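# Seat loose screws head-up in the cover's empty holes

## Task

Insert each loose screw, head pointing up, into one of the cover's unoccupied holes, so that all nine screws end up standing the same way; then open the grippers and release them.

## Robot and tools

Robot: two 6-joint arms, left_arm and right_arm, each ending in a parallel gripper. Joint order for every arm, in commands and in every per-joint list of a result: waist, shoulder, elbow, wrist pitch, wrist yaw, wrist roll, then the gripper. The shoulder sign is flipped on both arms: a positive shoulder number turns it opposite to the arm's own convention, in commands, results and refusals alike. Stated ranges (arm's own signs): waist -2.618 to 3.054, shoulder 0.000 to 3.142 (so -3.142 to 0.000 in your numbers), elbow 0.000 to 3.142, wrist pitch -1.571 to 1.571, wrist yaw -1.571 to 1.571, wrist roll -2.094 to 2.094 rad. Real limits may differ by up to 0.059 rad.

Frame: the scene frame has its origin at table-top height, halfway between the two nominal arm bases; +x points out over the table, +z up, and left_arm sits on the +y side (image left/right does not follow the arm names). Real bases are offset from nominal by a fixed amount; a BASES line, if present, gives the calibrated spots. Reported hand poses can be a few cm off, more at full reach. The gripper's fingers point along its own +z and close along its y; end_effector_position is the point between the pads, about 1 cm short of the tips.

A row is 14 numbers, each in [-1, 1], always covering both arms: left_arm's six joint values then its opening, followed by right_arm's six and its opening. Joint values are offsets, not poses: they are added to the Joint targets the arm had when the action (or move) began, never to the previous row. Scale: 1.0 equals 2.224 rad for waist, shoulder and elbow, and 8.485 rad for the three wrist joints. Opening is absolute: +1 fully open, -1 shut. To leave a gripper unchanged, resend its current command; 0 means half-closed, not 'no change'. Send 0 on an arm's joints to hold it.

execute_actions: actions is a list of actions; each action is up to 15 rows, one row per 1/30 s step, and a shorter action repeats its last row for the remaining steps. Repeating the same offset in a later action moves the arm further. cameras picks images: ["all"], [], or names; omitted/null means all only when actions is empty. An empty actions list just reports state. An action that would push a joint more than 0.059 rad beyond its range is rejected for both arms; a malformed action, or a bad first action, rejects the whole call.

move: target is one row or a list of up to 15 rows; every row's offsets count from the same starting Joint targets. All joints travel together, so the hand follows a curve, with no obstacle avoidance. speed is rad/s for the joint with the longest way (0.01 to 12.57, default 0.5), one value or one per target. blend (rad) rounds corners in a list; default 0 stops at each. opening_speed (per second on the -1..1 scale, at least 0.2) ramps the fingers; use a low value to close gently. Openings in the first row are sent at the start; in later rows, on arrival once everything is at rest. blocking=false returns after about 0.5 s while the move continues. The result adds a move: line, e.g. done, off_target (rested over 0.035 rad from target), moving, held, fault, plus limits=held if steps were withheld. done does not prove contact or grasp.

wait: seconds 0 to 10; arms hold their last command and a running move continues. stop: brakes the running move, needing some room. zoom_image: camera (cam_head_left, cam_head_right, cam_high, cam_left_wrist, cam_right_wrist) and region [x0, y0, x1, y1] in pixels from the top-left, at most 504x504, taken from that camera's latest image. finished_scene: scene = the current scene number; irreversible, so only call once the screws are seated and released.

Results: end_effector_position (m) and end_effector_quat_wxyz in the scene frame; Joint positions (rad) and Joint velocities (rad/s) per arm, with the pad gap last (m; 0.094 fully open); 'within noise' marks still arms. Joint targets is the base for your next offsets. Tool commands shows current gripper commands. grip_measured is the finger opening on the command scale; it tracks the command even when squeezing, so it does not reveal contact, and reads narrower than a hard part when gripping. Release by commanding well above grip_measured. Joint torques (N m) include gravity, have offsets and noise; the first three per arm wrap at ±28. Lines: 'joint sent to its limit' (a joint reached its end), 'joint command not followed' (clearance check altered targets), MOTOR HOT (75 °C), OVER-TEMPERATURE FAULT (90 °C: that arm folds and idles for the rest of the scene; at 100 °C it collapses).

Motion limits: targets stay within 0.339 rad (big joints) or 2.2 rad (wrists) of measured angles, and targets putting a hand over 200 mm from its current place are scaled back, so big moves take several actions; tiny turns may not start. If an arm is pressing or was dragged, command targets back past its measured positions.

Cameras are 672x504 each; calibration is given per camera (K, distortion, T_world_to_cam), fixed cameras may be off by a couple of degrees and mm; wrist views can lag during motion.

Avoid: dropping screws, releasing parts still moving, fast impacts, hard pressing, any contact or squeeze between the two arms (including closing on the other gripper), and anything leaving the table. Loose parts may occasionally be nudged by outside pushes. Holding loads or stretched poses heats motors.

Each tool is called after "Emit:" as name(argument=value, ...) on one line, values as JSON.

## Session

Emit:
execute_actions(actions=[])

Scene clock: 0.00 s.
left_arm: end_effector_position=(+0.3676, +0.3699, +0.1141) grip_measured=+1.000 end_effector_quat_wxyz=(+0.610, -0.037, +0.790, +0.050) | right_arm: end_effector_position=(+0.4165, -0.2495, +0.1058) grip_measured=+1.000 end_effector_quat_wxyz=(+0.590, +0.028, +0.807, -0.004)
Joint positions: left_arm=[-0.013 -1.515 0.322 0.937 -0.165 -0.008 0.094] | right_arm=[-0.06 -1.497 0.339 0.848 -0.01 0.024 0.094]
Joint velocities: within noise
Joint torques (N m): no reading
Heat: left arm: 33 °C; right arm: 33 °C.
Joint targets: left_arm=[-0.013 -1.511 0.325 0.929 -0.165 -0.009] | right_arm=[-0.060 -1.492 0.345 0.845 -0.010 0.023]
Tool commands: left_gripper/opening=+1.0 right_gripper/opening=+1.0

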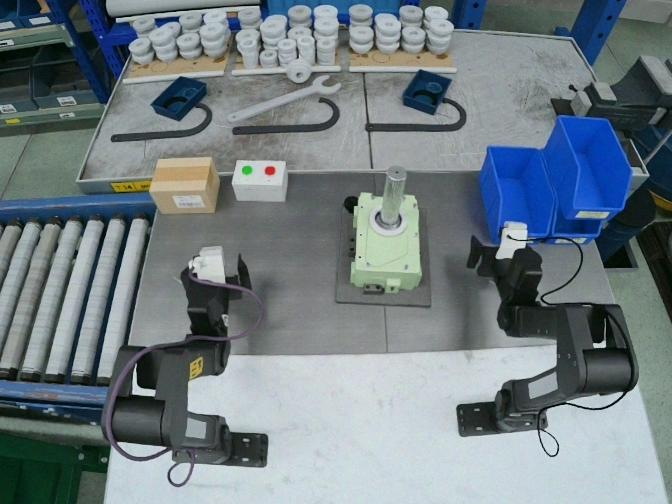

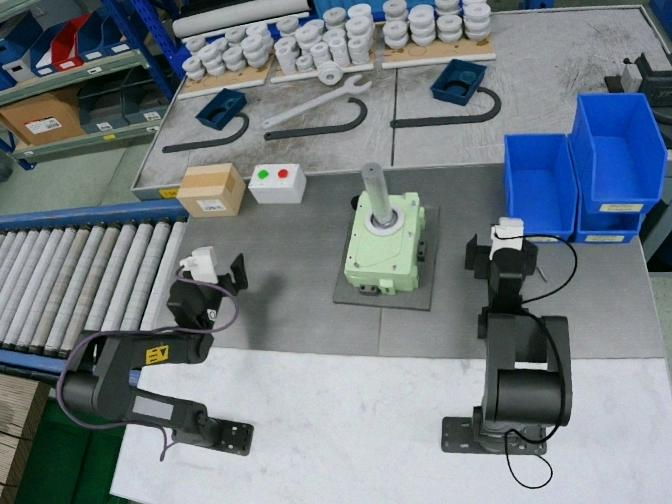

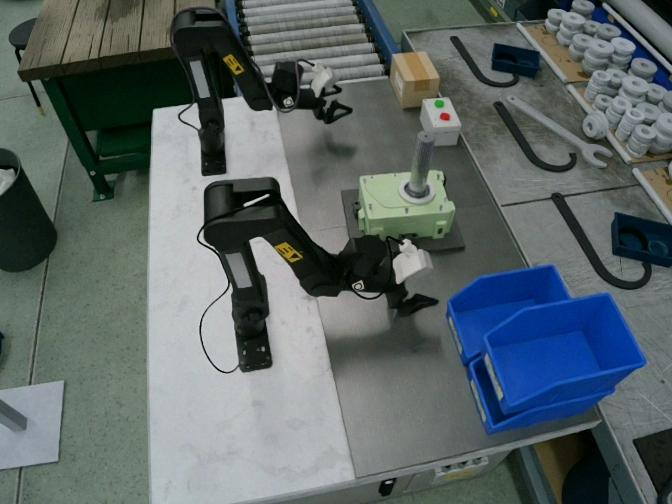

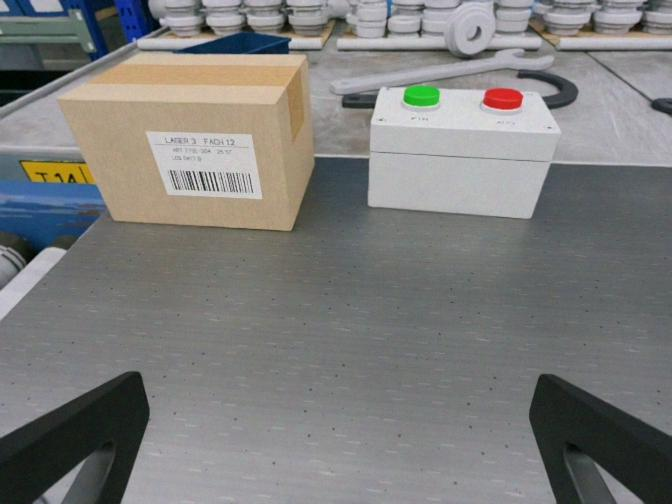

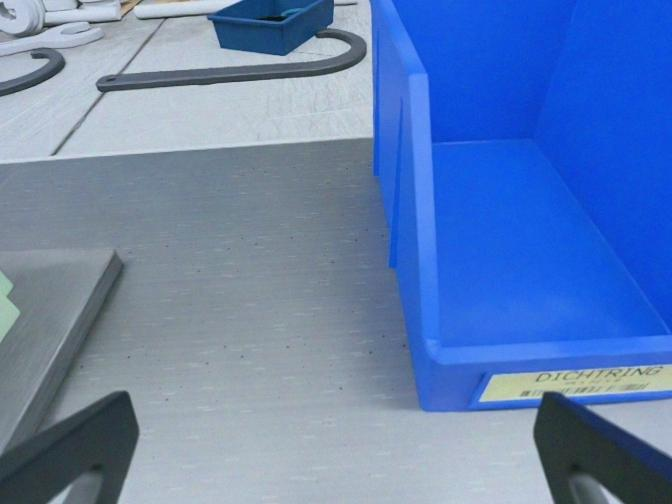

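Emit:
zoom_image(camera="cam_head_left", region=[320, 150, 460, 310])

Emit:
zoom_image(camera="cam_head_right", region=[320, 150, 460, 310])

Emit:
zoom_image(camera="cam_high", region=[330, 120, 490, 260])

Emit:
zoom_image(camera="cam_head_right", region=[440, 200, 660, 360])

Emit:
zoom_image(camera="cam_head_left", region=[140, 220, 320, 360])

Emit:
zoom_image(camera="cam_head_right", region=[150, 220, 350, 360])

Emit:
zoom_image(camera="cam_high", region=[270, 230, 560, 480])

Scaled by 3.150 from the camera's 672x504 image, which has a finer 960x720 frame.

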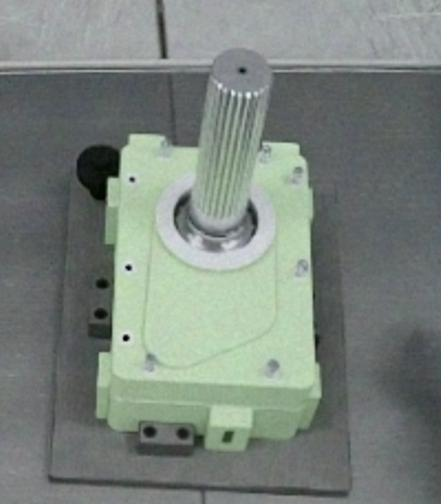

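Scaled by 3.150 from the camera's 672x504 image, which has a finer 960x720 frame.

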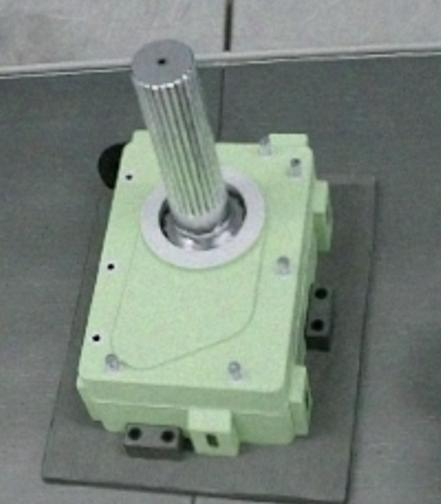

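Scaled by 3.150 from the camera's 672x504 image, which has a finer 960x720 frame.

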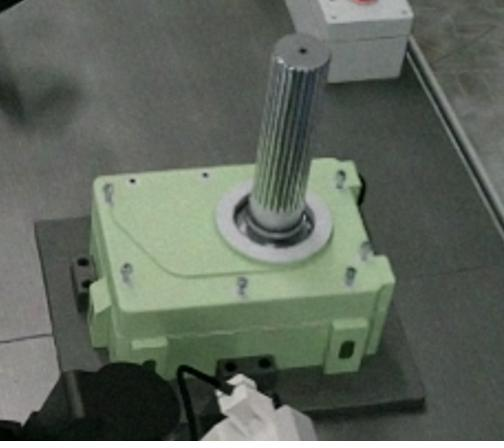

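Scaled by 2.291 from the camera's 672x504 image, which has a finer 960x720 frame.

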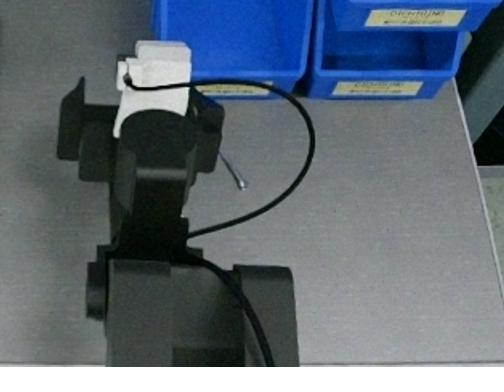

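Scaled by 2.800 from the camera's 672x504 image, which has a finer 960x720 frame.

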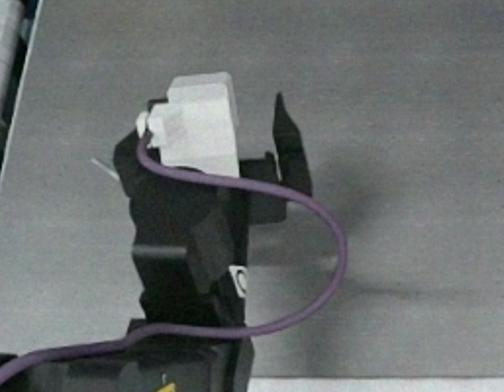

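Scaled by 2.520 from the camera's 672x504 image, which has a finer 960x720 frame.

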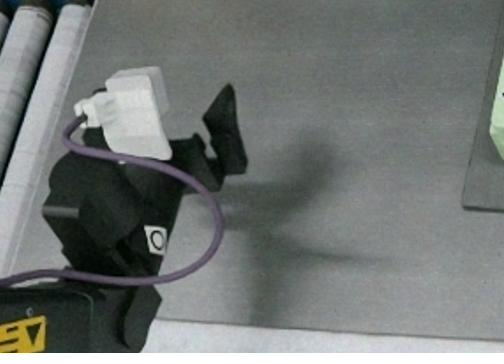

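Scaled by 1.738 from the camera's 672x504 image, which has a finer 960x720 frame.

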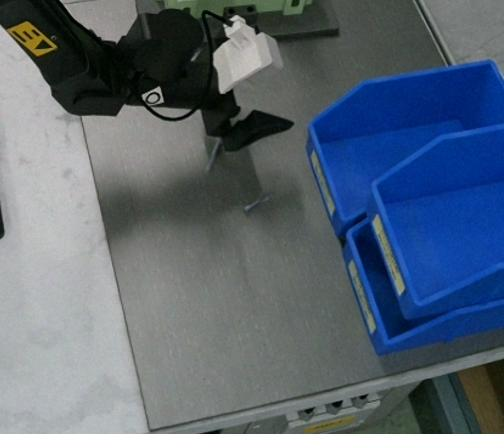

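Emit:
move(target=[0.141,-0.085,0.528,-0.239,0.0194,0.001,1,-0.108,-0.0486,0.519,-0.241,0.001,-0.003,1], speed=0.8, cameras=["all"])

Emit:
zoom_image(camera="cam_head_left", region=[335, 190, 445, 300])

Emit:
zoom_image(camera="cam_high", region=[350, 160, 470, 250])

Scene clock: 66.03 s.
left_arm: end_effector_position=(+0.3333, +0.4565, +0.1515) grip_measured=+1.000 end_effector_quat_wxyz=(+0.139, -0.137, +0.980, +0.023) | right_arm: end_effector_position=(+0.3520, -0.3254, +0.1745) grip_measured=+1.000 end_effector_quat_wxyz=(+0.133, +0.142, +0.981, -0.015)
Joint positions: left_arm=[0.297 -1.679 1.475 -1.083 -0.009 -0.008 0.094] | right_arm=[-0.294 -1.582 1.467 -1.188 -0.007 0.003 0.094]
Joint torques (N m): left_arm=[0.23 6.5 7.94 0.83 0.07 0.03] | right_arm=[-0.47 5.55 8.44 0.64 0.05 -0.07]
Heat: left arm: 36 °C; right arm: 37 °C.
Joint targets: left_arm=[0.301 -1.701 1.500 -1.099 -0.001 0.000] | right_arm=[-0.300 -1.600 1.499 -1.200 -0.001 -0.002]
move: done
camera_calibration:
cam_left_wrist: T_world_to_cam=[[0.299681, -0.953988, -0.00993869, 0.337583], [-0.943481, -0.297894, 0.14527, 0.467404], [-0.141547, -0.0341578, -0.989342, 0.300929], [0, 0, 0, 1]] pos_world=[0.382415, 0.471566, 0.233177]
cam_right_wrist: T_world_to_cam=[[-0.285583, -0.958221, -0.015982, -0.208973], [-0.946046, 0.279212, 0.164432, 0.436722], [-0.1531, 0.0620787, -0.986259, 0.334662], [0, 0, 0, 1]] pos_world=[0.404717, -0.342955, 0.254913]

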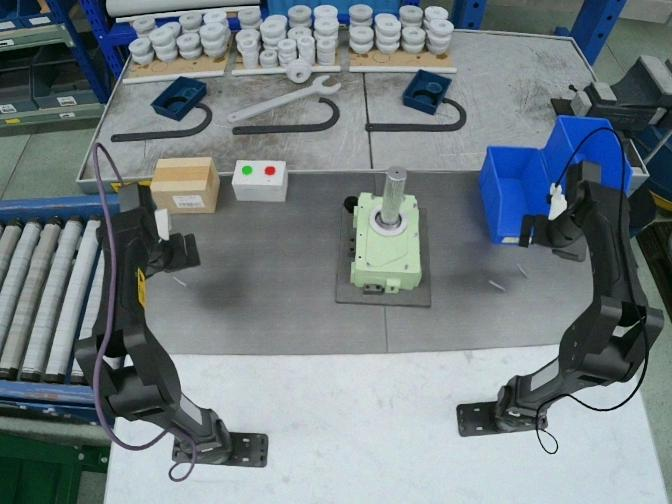

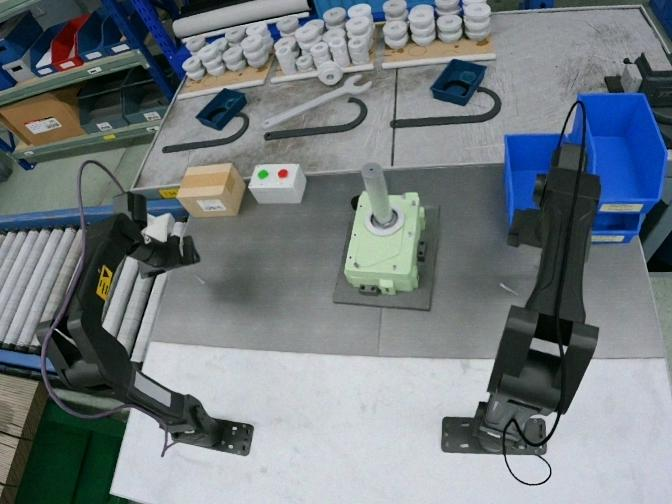

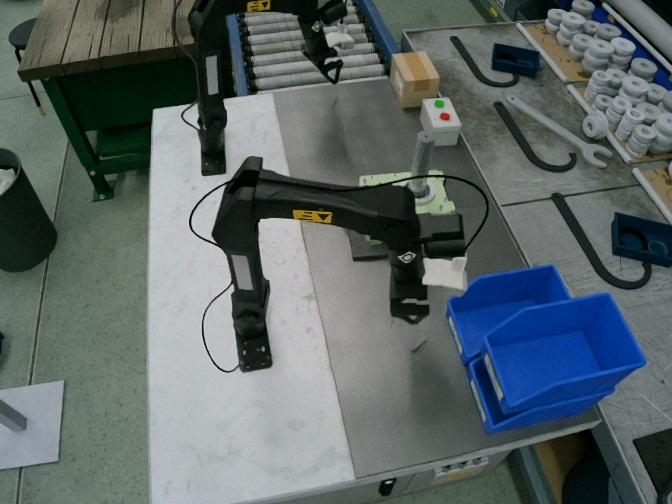

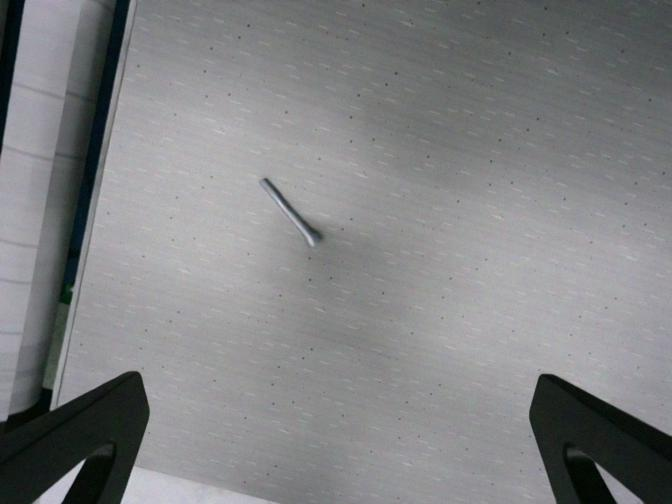

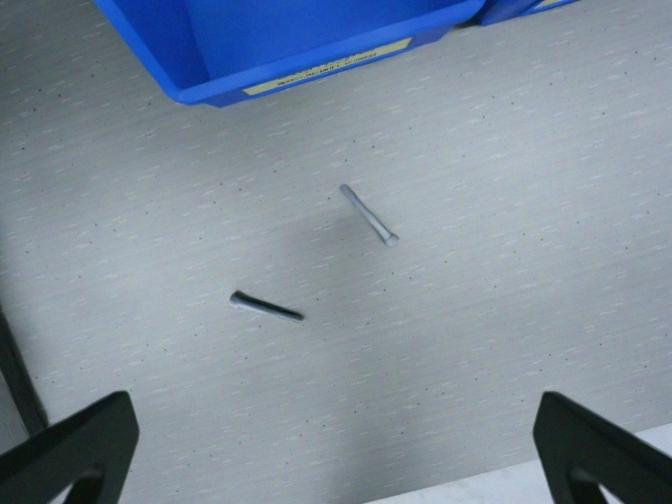

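Scaled by 4.582 from the camera's 672x504 image, which has a finer 960x720 frame.

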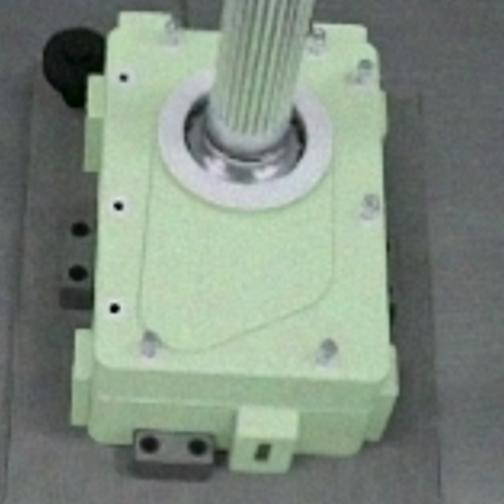

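Scaled by 4.200 from the camera's 672x504 image, which has a finer 960x720 frame.

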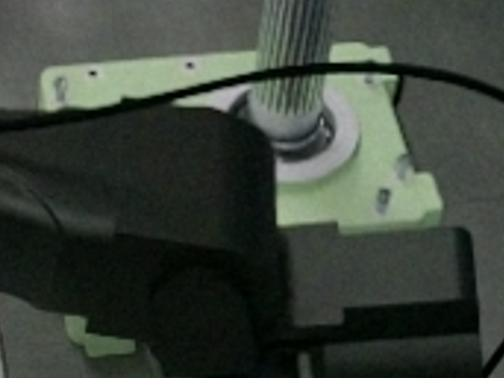

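Emit:
zoom_image(camera="cam_left_wrist", region=[240, 160, 340, 260])

Emit:
zoom_image(camera="cam_right_wrist", region=[220, 170, 410, 330])

Scaled by 5.040 from the camera's 672x504 image, which has a finer 960x720 frame.

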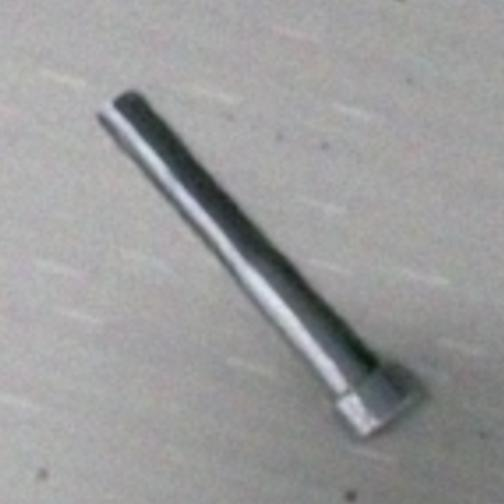

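Scaled by 2.653 from the camera's 672x504 image, which has a finer 960x720 frame.

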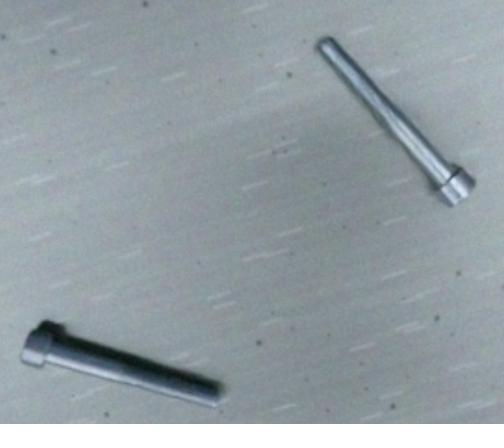

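Emit:
move(target=[0,0,0,0,0,0,1,-0.110,-0.0764,-0.1613,0.0614,-0.0415,-0.1105,1], speed=0.6, cameras=["all"])

Scene clock: 272.23 s.
left_arm: end_effector_position=(+0.3331, +0.4564, +0.1515) grip_measured=+1.000 end_effector_quat_wxyz=(+0.139, -0.137, +0.980, +0.022) | right_arm: end_effector_position=(+0.3770, -0.3690, +0.0624) grip_measured=+1.000 end_effector_quat_wxyz=(+0.216, -0.218, +0.951, +0.029)
Joint positions: left_arm=[0.297 -1.679 1.475 -1.084 -0.008 -0.008 0.094] | right_arm=[-0.54 -1.752 1.159 -0.69 -0.337 -0.934 0.094]
Joint torques (N m): left_arm=[0.25 6.39 7.97 0.79 0.09 0.09] | right_arm=[-0.35 6.9 4.6 0.84 -0.36 -0.06]
Heat: left arm: 34 °C; right arm: 32 °C.
Joint targets: left_arm=[0.301 -1.701 1.500 -1.099 -0.001 0.000] | right_arm=[-0.545 -1.770 1.140 -0.679 -0.353 -0.940]
move: done
camera_calibration:
cam_left_wrist: T_world_to_cam=[[0.29958, -0.954024, -0.0095261, 0.337571], [-0.943423, -0.297709, 0.146024, 0.467039], [-0.142146, -0.0347586, -0.989235, 0.301302], [0, 0, 0, 1]] pos_world=[0.382315, 0.471566, 0.233076]
cam_right_wrist: T_world_to_cam=[[0.426222, -0.904092, 0.030853, -0.496771], [-0.904445, -0.42656, -0.00502765, 0.225418], [0.0177061, -0.025762, -0.999511, 0.134689], [0, 0, 0, 1]] pos_world=[0.413229, -0.349503, 0.151083]

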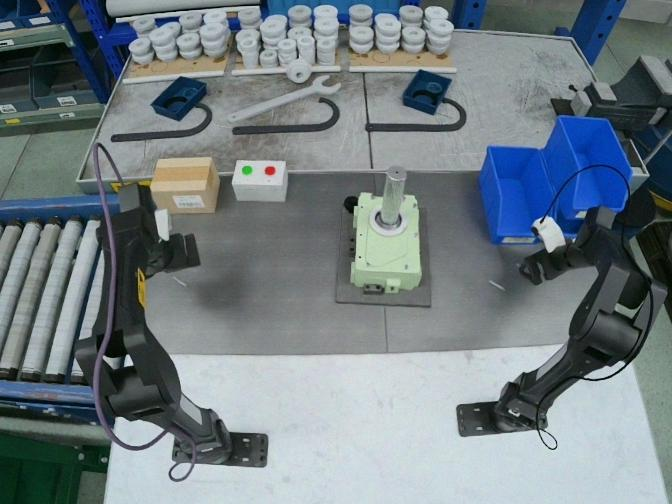

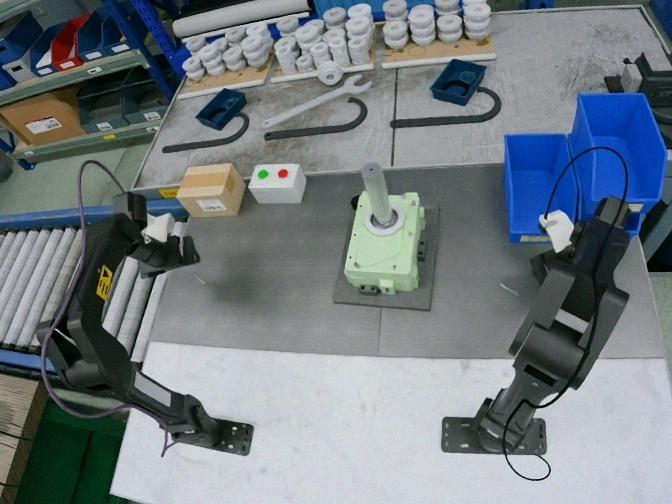

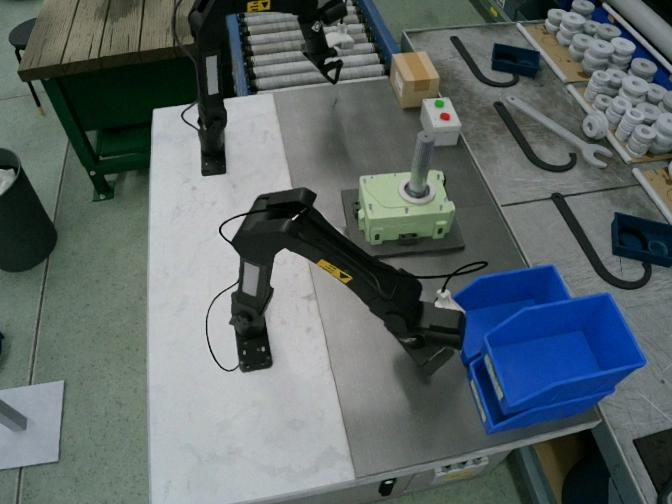

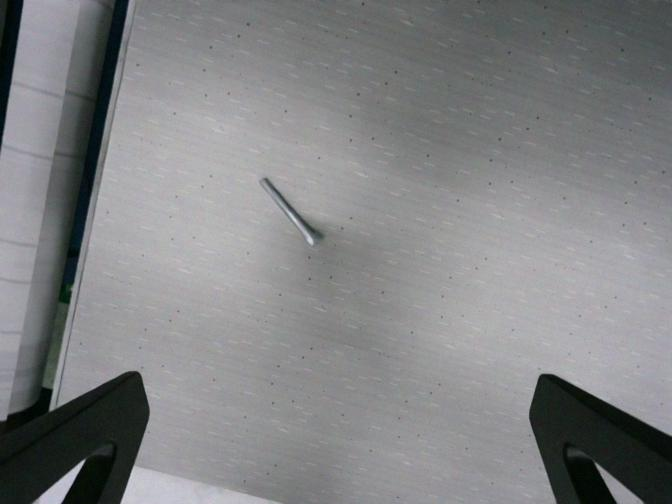

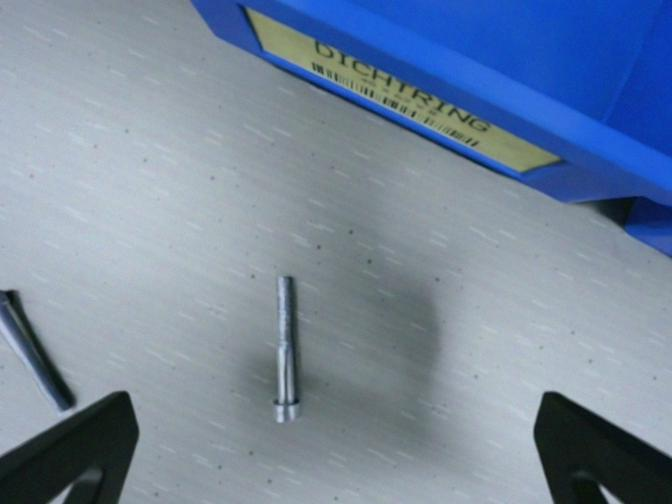

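Emit:
move(target=[0,0,0,0,0,0,1,0.0103,-0.0048,-0.0365,0.0108,0,0,0.2], speed=0.3, cameras=["cam_right_wrist"])

Scene clock: 306.93 s.
left_arm: end_effector_position=(+0.3332, +0.4563, +0.1515) grip_measured=+1.000 end_effector_quat_wxyz=(+0.139, -0.137, +0.980, +0.022) | right_arm: end_effector_position=(+0.3734, -0.3615, +0.0411) grip_measured=+0.202 end_effector_quat_wxyz=(+0.217, -0.224, +0.950, +0.030)
Joint positions: left_arm=[0.297 -1.679 1.475 -1.084 -0.008 -0.008 0.094] | right_arm=[-0.528 -1.761 1.077 -0.598 -0.338 -0.935 0.056]
Joint torques (N m): left_arm=[0.24 6.39 8.03 0.82 0.1 0.06] | right_arm=[0.51 6.68 4.41 0.81 -0.35 -0.06]
Heat: left arm: 34 °C; right arm: 33 °C.
Joint targets: left_arm=[0.301 -1.701 1.500 -1.099 -0.001 0.000] | right_arm=[-0.522 -1.781 1.059 -0.588 -0.354 -0.940]
move: done
camera_calibration:
cam_right_wrist: T_world_to_cam=[[0.438378, -0.898235, 0.0315964, -0.49019], [-0.898574, -0.438773, -0.00654218, 0.21865], [0.0197401, -0.0255238, -0.999479, 0.113026], [0, 0, 0, 1]] pos_world=[0.40913, -0.341484, 0.129886]
Images, in order (width x height): cam_right_wrist 672x504.

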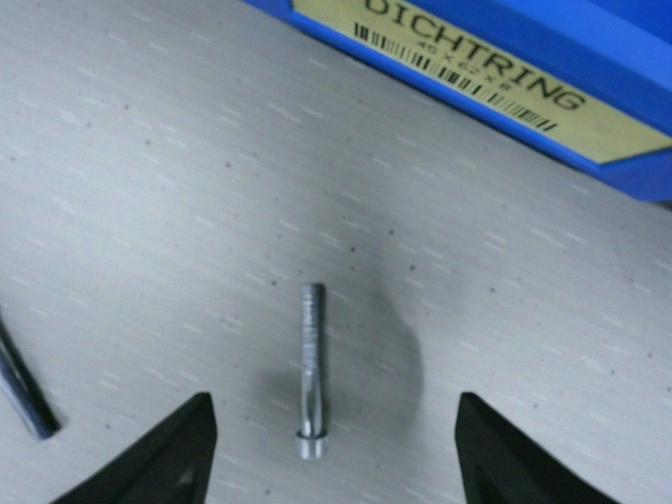

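Emit:
move(target=[0,0,0,0,0,0,1,0.0045,-0.0071,-0.0295,0.0097,0,0,0.2], speed=0.2, cameras=["cam_right_wrist","cam_head_right"])

Scene clock: 327.77 s.
left_arm: end_effector_position=(+0.3332, +0.4563, +0.1515) grip_measured=+1.000 end_effector_quat_wxyz=(+0.139, -0.137, +0.980, +0.022) | right_arm: end_effector_position=(+0.3705, -0.3563, +0.0248) grip_measured=+0.202 end_effector_quat_wxyz=(+0.218, -0.229, +0.948, +0.030)
Joint positions: left_arm=[0.297 -1.679 1.475 -1.084 -0.008 -0.008 0.094] | right_arm=[-0.521 -1.773 1.018 -0.523 -0.34 -0.936 0.056]
Joint torques (N m): left_arm=[0.23 6.42 8.01 0.83 0.06 0.03] | right_arm=[0.7 6.27 3.86 0.94 -0.33 -0.05]
Heat: left arm: 34 °C; right arm: 33 °C.
Joint targets: left_arm=[0.301 -1.701 1.500 -1.099 -0.001 0.000] | right_arm=[-0.512 -1.797 0.993 -0.505 -0.353 -0.940]
move: done
camera_calibration:
cam_right_wrist: T_world_to_cam=[[0.446453, -0.894175, 0.0336376, -0.485284], [-0.894493, -0.446976, -0.00968528, 0.213893], [0.0236955, -0.0257646, -0.999387, 0.0952543], [0, 0, 0, 1]] pos_world=[0.405725, -0.335869, 0.113591]
Images, in order (width x height): cam_head_right 672x504, cam_right_wrist 672x504.

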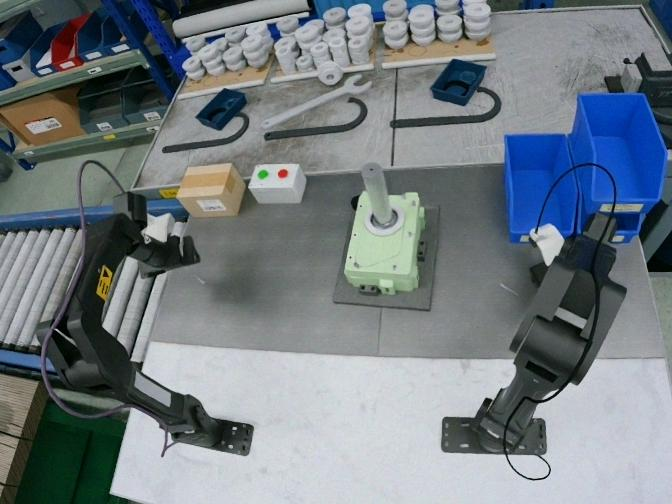

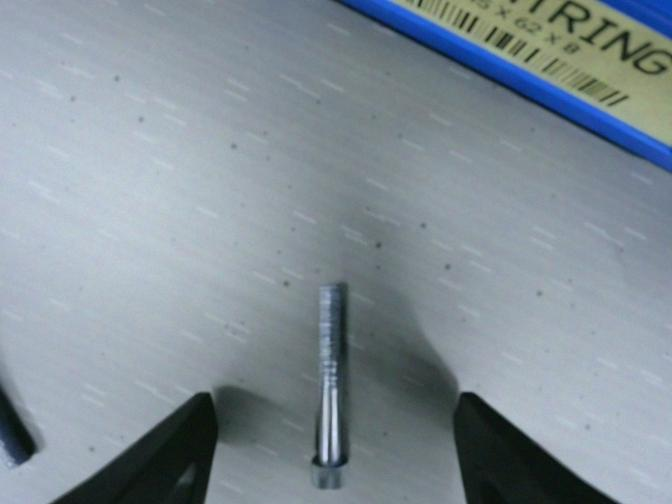

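Emit:
move(target=[0,0,0,0,0,0,1,0,-0.0096,-0.0082,0.0047,0,0,0.2], speed=0.1, cameras=["cam_right_wrist"])

Scene clock: 343.10 s.
left_arm: end_effector_position=(+0.3332, +0.4563, +0.1515) grip_measured=+1.000 end_effector_quat_wxyz=(+0.139, -0.137, +0.980, +0.022) | right_arm: end_effector_position=(+0.3710, -0.3558, +0.0239) grip_measured=+0.202 end_effector_quat_wxyz=(+0.221, -0.229, +0.947, +0.030)
Joint positions: left_arm=[0.297 -1.679 1.475 -1.084 -0.008 -0.008 0.094] | right_arm=[-0.521 -1.773 1.011 -0.512 -0.344 -0.936 0.056]
Joint torques (N m): left_arm=[0.2 6.48 8.02 0.83 0.07 0.08] | right_arm=[0.7 4.51 3.06 1.29 -0.29 -0.04]
Heat: left arm: 34 °C; right arm: 32 °C.
Joint targets: left_arm=[0.301 -1.701 1.500 -1.099 -0.001 0.000] | right_arm=[-0.512 -1.818 0.975 -0.465 -0.353 -0.940]
move: off_target (right_arm); right_arm: the wrist pitch is farthest, 0.047 rad from its target
camera_calibration:
cam_right_wrist: T_world_to_cam=[[0.447271, -0.8937, 0.0353513, -0.485267], [-0.893912, -0.447982, -0.0152772, 0.214113], [0.0294899, -0.0247679, -0.999258, 0.092642], [0, 0, 0, 1]] pos_world=[0.405712, -0.33547, 0.112999]
Images, in order (width x height): cam_right_wrist 672x504.

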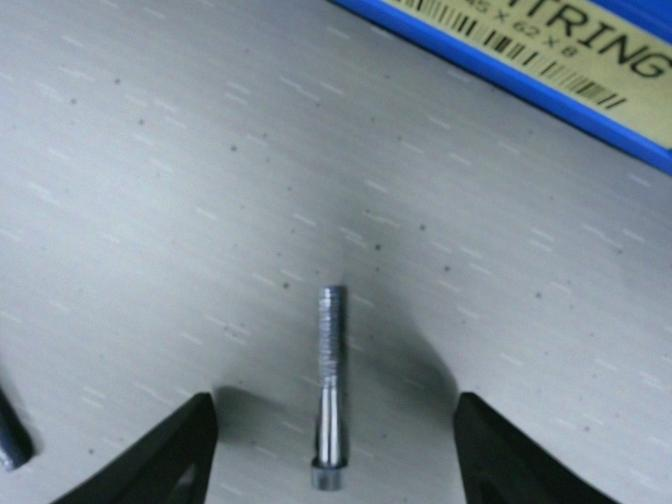

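Emit:
move(target=[[0,0,0,0,0,0,1,0,0.0096,0.0082,-0.0047,0,0,0.2],[0,0,0,0,0,0,1,0,0.0096,0.0082,-0.0047,0,0,-1]], speed=0.1, opening_speed=0.6, cameras=["cam_right_wrist"])

Scene clock: 362.33 s.
left_arm: end_effector_position=(+0.3332, +0.4563, +0.1515) grip_measured=+1.000 end_effector_quat_wxyz=(+0.139, -0.137, +0.980, +0.022) | right_arm: end_effector_position=(+0.3723, -0.3525, +0.0247) grip_measured=-0.937 end_effector_quat_wxyz=(+0.225, -0.232, +0.946, +0.036)
Joint positions: left_arm=[0.297 -1.679 1.475 -1.084 -0.008 -0.008 0.094] | right_arm=[-0.517 -1.773 1.011 -0.512 -0.357 -0.936 0.003]
Joint torques (N m): left_arm=[0.16 6.45 7.95 0.83 0.03 0.06] | right_arm=[0.43 6.26 4.3 0.82 -0.16 -0.05]
Heat: left arm: 34 °C; right arm: 32 °C.
Joint targets: left_arm=[0.301 -1.701 1.500 -1.099 -0.001 0.000] | right_arm=[-0.512 -1.797 0.993 -0.505 -0.353 -0.940]
move: done
camera_calibration:
cam_right_wrist: T_world_to_cam=[[0.453721, -0.890702, 0.0280478, -0.484052], [-0.890414, -0.454398, -0.0261718, 0.213502], [0.0360562, -0.0130995, -0.999264, 0.0951095], [0, 0, 0, 1]] pos_world=[0.4063, -0.332886, 0.114204]
Images, in order (width x height): cam_right_wrist 672x504.

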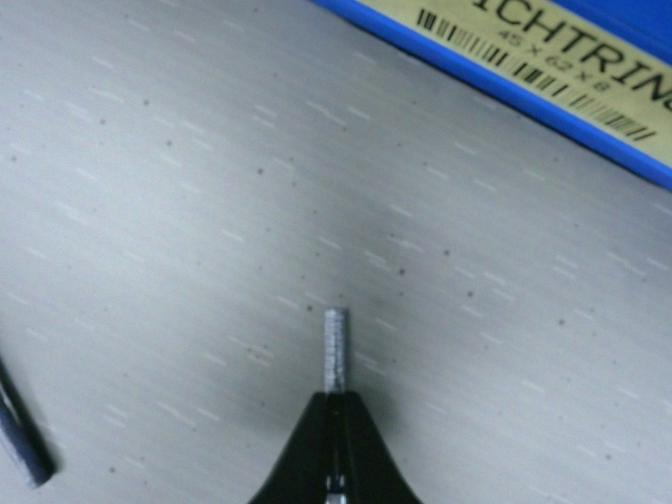

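Emit:
move(target=[[0,0,0,0,0,0,1,0,0.0718,0.0147,-0.0227,0,0,-1],[0,0,0,0,0,0,1,0,0.1855,0.0712,-0.0673,0,0,-1],[0,0,0,0,0,0,1,0.6646,0.1855,0.0712,-0.0673,0,0,-1],[0,0,0,0,0,0,1,0.6646,-0.1918,0.3975,-0.0539,0,0,-1]], speed=[0.4,0.6,0.8,0.6], blend=[0.05,0.1,0.1,0], cameras=["all"])

Scene clock: 401.80 s.
left_arm: end_effector_position=(+0.3332, +0.4563, +0.1515) grip_measured=+1.000 end_effector_quat_wxyz=(+0.139, -0.137, +0.980, +0.022) | right_arm: end_effector_position=(+0.2494, +0.2015, +0.0718) grip_measured=-0.940 end_effector_quat_wxyz=(-0.118, +0.809, -0.550, -0.172)
Joint positions: left_arm=[0.297 -1.679 1.475 -1.084 -0.008 -0.008 0.094] | right_arm=[0.962 -2.2 1.843 -0.969 -0.344 -0.936 0.003]
Joint torques (N m): left_arm=[0.17 6.53 7.97 0.82 0.08 0.06] | right_arm=[0.36 10.86 8.47 0.69 -0.29 -0.04]
Heat: left arm: 34 °C; right arm: 32 °C.
Joint targets: left_arm=[0.301 -1.701 1.500 -1.099 -0.001 0.000] | right_arm=[0.966 -2.223 1.878 -0.963 -0.353 -0.940]
move: done
camera_calibration:
cam_left_wrist: T_world_to_cam=[[0.299509, -0.954049, -0.00919468, 0.337438], [-0.94346, -0.297592, 0.14602, 0.46697], [-0.142047, -0.0350594, -0.989239, 0.301403], [0, 0, 0, 1]] pos_world=[0.382315, 0.471466, 0.233075]
cam_right_wrist: T_world_to_cam=[[0.930075, 0.367293, -0.00749854, -0.305873], [0.367363, -0.929983, 0.0132327, 0.1363], [-0.00211324, -0.0150621, -0.999884, 0.16384], [0, 0, 0, 1]] pos_world=[0.23476, 0.24157, 0.159724]

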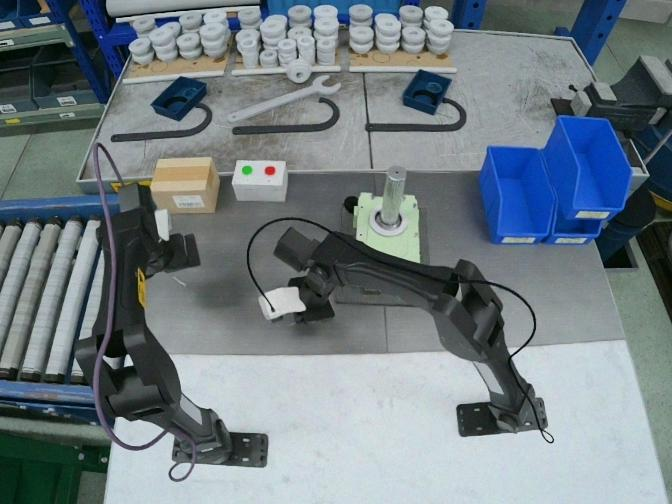

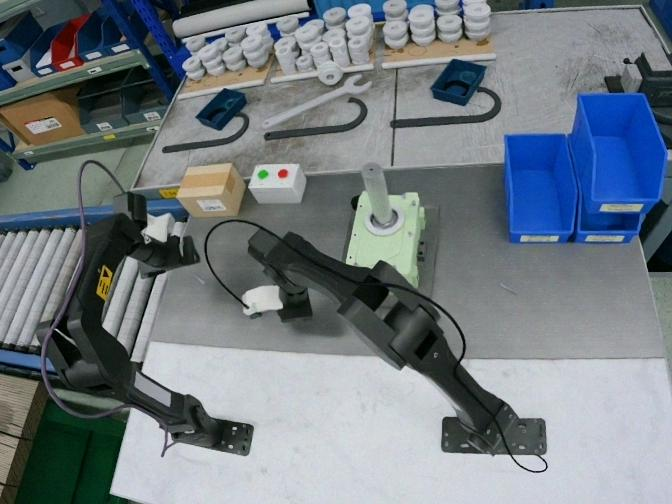

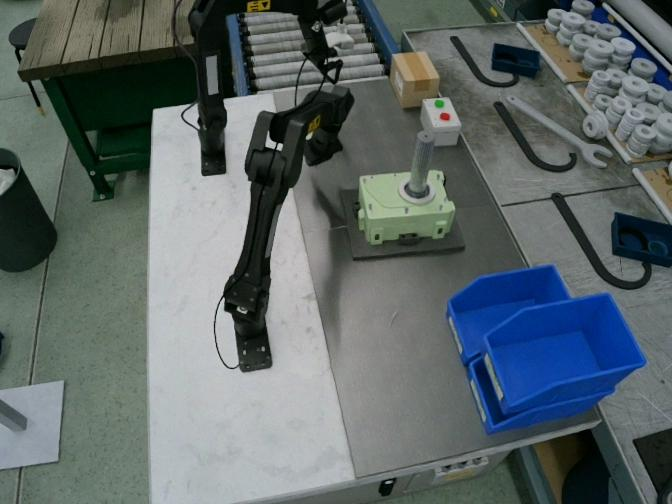

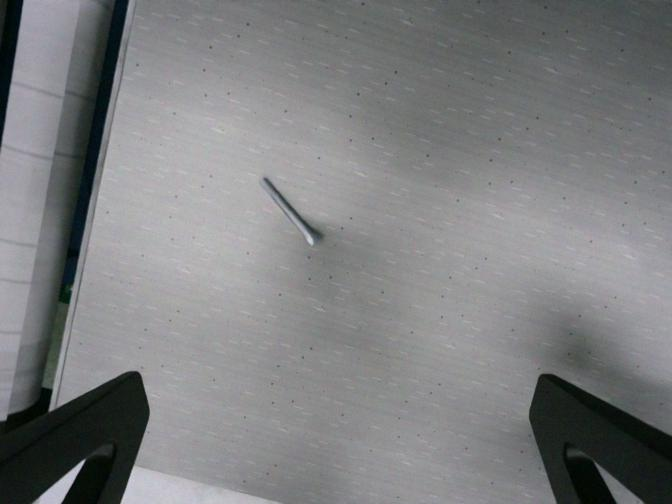

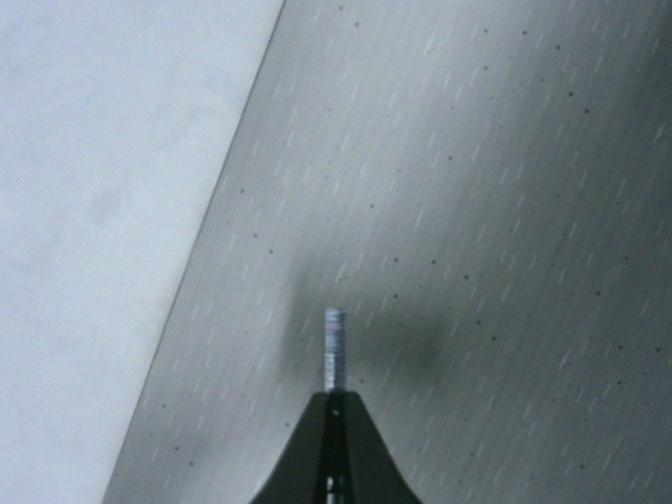

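Emit:
move(target=[0,0,0,0,0,0,1,0,-0.0117,-0.0439,0.01446,0,0,-1], speed=0.2, cameras=["cam_right_wrist"])

Scene clock: 419.30 s.
left_arm: end_effector_position=(+0.3332, +0.4563, +0.1515) grip_measured=+1.000 end_effector_quat_wxyz=(+0.139, -0.137, +0.980, +0.022) | right_arm: end_effector_position=(+0.2572, +0.2129, +0.0550) grip_measured=-0.940 end_effector_quat_wxyz=(-0.143, +0.809, -0.544, -0.172)
Joint positions: left_arm=[0.297 -1.679 1.475 -1.084 -0.008 -0.008 0.094] | right_arm=[0.962 -2.222 1.798 -0.851 -0.344 -0.936 0.003]
Joint torques (N m): left_arm=[0.28 6.43 8.08 0.83 0.08 0.08] | right_arm=[0.36 10.54 4.82 0.81 -0.29 -0.04]
Heat: left arm: 34 °C; right arm: 33 °C.
Joint targets: left_arm=[0.301 -1.701 1.500 -1.099 -0.001 0.000] | right_arm=[0.966 -2.249 1.780 -0.840 -0.353 -0.940]
move: done
camera_calibration:
cam_right_wrist: T_world_to_cam=[[0.929676, 0.366724, 0.0348852, -0.319558], [0.367404, -0.929934, -0.0154096, 0.145854], [0.0267899, 0.0271429, -0.999273, 0.130799], [0, 0, 0, 1]] pos_world=[0.239994, 0.249274, 0.144099]
Images, in order (width x height): cam_right_wrist 672x504.

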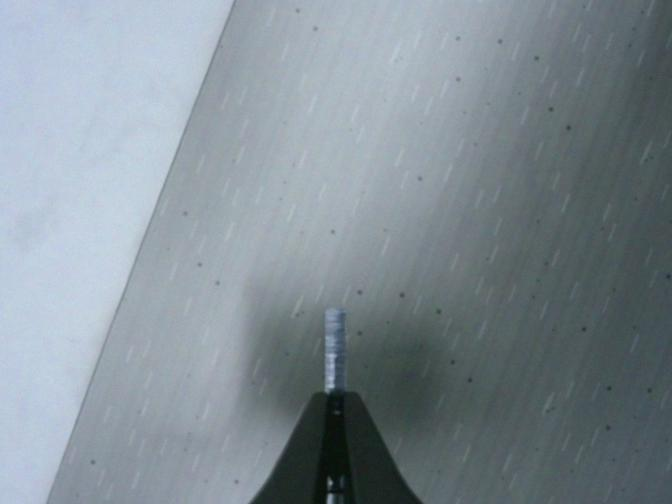

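Emit:
move(target=[0,0,0,0,0,0,1,0,0.0097,-0.058,0.01267,0,0,-1], speed=0.15, cameras=["cam_right_wrist"])

Scene clock: 432.60 s.
left_arm: end_effector_position=(+0.3332, +0.4563, +0.1515) grip_measured=+1.000 end_effector_quat_wxyz=(+0.139, -0.137, +0.980, +0.022) | right_arm: end_effector_position=(+0.2494, +0.2084, +0.0286) grip_measured=-0.940 end_effector_quat_wxyz=(-0.140, +0.808, -0.542, -0.183)
Joint positions: left_arm=[0.297 -1.679 1.475 -1.084 -0.008 -0.008 0.094] | right_arm=[0.962 -2.222 1.686 -0.743 -0.368 -0.936 0.003]
Joint torques (N m): left_arm=[0.4 6.48 8.02 0.85 0.07 0.05] | right_arm=[0.36 12.11 3.52 0.85 -0.06 -0.04]
Heat: left arm: 35 °C; right arm: 34 °C.
Joint targets: left_arm=[0.301 -1.701 1.500 -1.099 -0.001 0.000] | right_arm=[0.966 -2.227 1.651 -0.732 -0.353 -0.940]
move: done
camera_calibration:
cam_right_wrist: T_world_to_cam=[[0.927678, 0.372908, 0.0187792, -0.310081], [0.37334, -0.927146, -0.0319055, 0.142569], [0.00551329, 0.036609, -0.999314, 0.108103], [0, 0, 0, 1]] pos_world=[0.233833, 0.243856, 0.118401]
Images, in order (width x height): cam_right_wrist 672x504.

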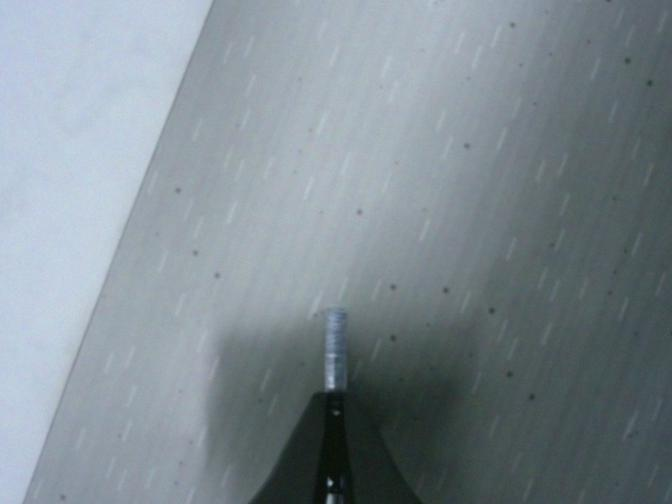

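Emit:
move(target=[0,0,0,0,0,0,1,0,0,-0.0111,0.0029,0,0,-1], speed=0.1, cameras=["cam_right_wrist","cam_high","cam_head_left"])

Emit:
zoom_image(camera="cam_high", region=[280, 80, 380, 180])

Scene clock: 442.50 s.
left_arm: end_effector_position=(+0.3332, +0.4563, +0.1515) grip_measured=+1.000 end_effector_quat_wxyz=(+0.139, -0.137, +0.980, +0.022) | right_arm: end_effector_position=(+0.2492, +0.2084, +0.0277) grip_measured=-0.940 end_effector_quat_wxyz=(-0.145, +0.808, -0.541, -0.184)
Joint positions: left_arm=[0.297 -1.679 1.475 -1.084 -0.008 -0.008 0.094] | right_arm=[0.962 -2.215 1.668 -0.722 -0.369 -0.936 0.003]
Joint torques (N m): left_arm=[0.31 6.41 7.98 0.81 0.05 0.04] | right_arm=[0.36 11.47 3.14 0.91 -0.06 -0.04]
Heat: left arm: 35 °C; right arm: 34 °C.
Joint targets: left_arm=[0.301 -1.701 1.500 -1.099 -0.001 0.000] | right_arm=[0.966 -2.228 1.626 -0.708 -0.353 -0.940]
move: off_target (right_arm); right_arm: the elbow is farthest, 0.042 rad from its target
camera_calibration:
cam_right_wrist: T_world_to_cam=[[0.927513, 0.372841, 0.0266361, -0.310103], [0.373644, -0.926793, -0.0380106, 0.14267], [0.0105142, 0.0452078, -0.998922, 0.104144], [0, 0, 0, 1]] pos_world=[0.233222, 0.243136, 0.117715]
Images, in order (width x height): cam_head_left 672x504, cam_high 672x504, cam_right_wrist 672x504.

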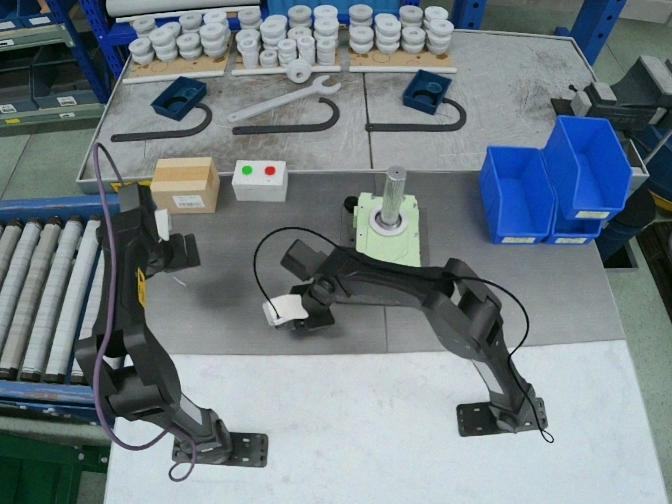

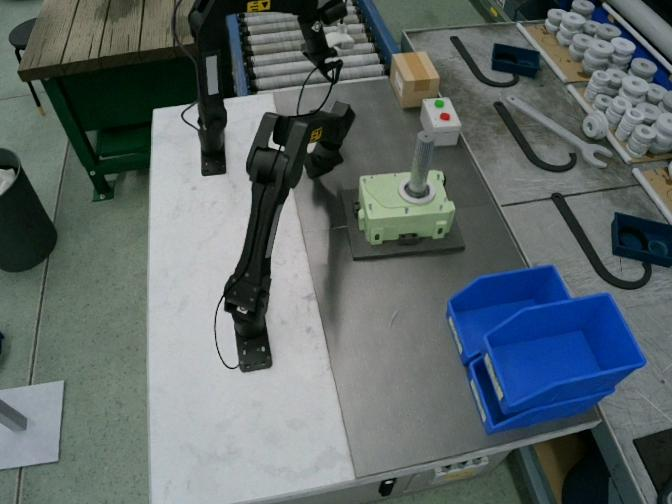

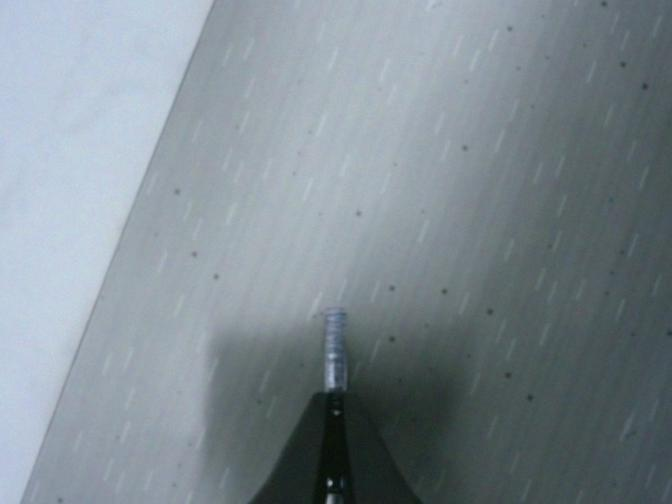

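Scaled by 5.040 from the camera's 672x504 image, which has a finer 960x720 frame.

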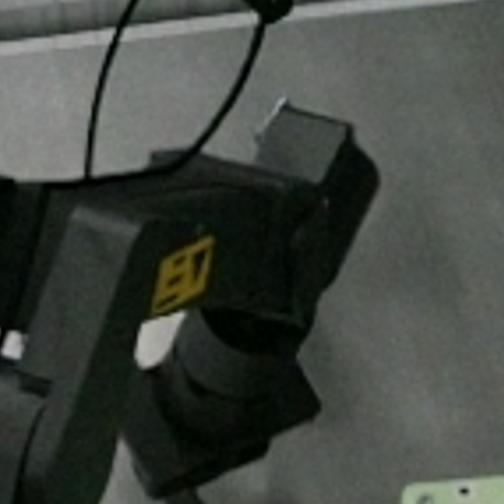

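Emit:
move(target=[[0,0,0,0,0,0,1,0,0,0.0111,-0.0029,0,0,-1],[0,0,0,0,0,0,1,0,0,0.0111,-0.0029,0,0,-0.2]], speed=0.1, opening_speed=0.5, cameras=["cam_right_wrist"])

Scene clock: 452.70 s.
left_arm: end_effector_position=(+0.3332, +0.4563, +0.1515) grip_measured=+1.000 end_effector_quat_wxyz=(+0.139, -0.137, +0.980, +0.022) | right_arm: end_effector_position=(+0.2608, +0.2138, +0.0294) grip_measured=-0.202 end_effector_quat_wxyz=(-0.168, +0.807, -0.540, -0.170)
Joint positions: left_arm=[0.297 -1.679 1.475 -1.084 -0.008 -0.008 0.094] | right_arm=[0.958 -2.215 1.668 -0.676 -0.342 -0.936 0.037]
Joint torques (N m): left_arm=[0.24 6.45 8.01 0.79 0.07 0.07] | right_arm=[0.7 11.55 4.89 0.21 -0.31 -0.05]
Heat: left arm: 35 °C; right arm: 36 °C.
Joint targets: left_arm=[0.301 -1.701 1.500 -1.099 -0.001 0.000] | right_arm=[0.967 -2.228 1.651 -0.732 -0.354 -0.940]
move: off_target (right_arm); right_arm: the wrist pitch is farthest, 0.057 rad from its target
camera_calibration:
cam_right_wrist: T_world_to_cam=[[0.929717, 0.359855, 0.0783001, -0.32226], [0.363729, -0.93055, -0.0421735, 0.14678], [0.0576858, 0.0676895, -0.996037, 0.0882938], [0, 0, 0, 1]] pos_world=[0.241129, 0.246577, 0.119367]
Images, in order (width x height): cam_right_wrist 672x504.

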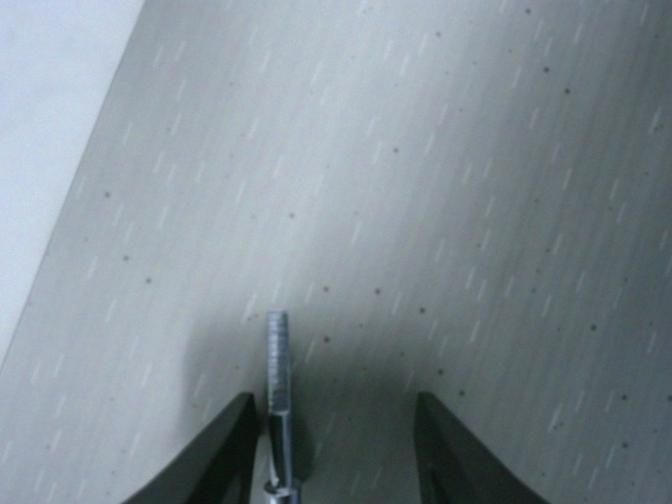

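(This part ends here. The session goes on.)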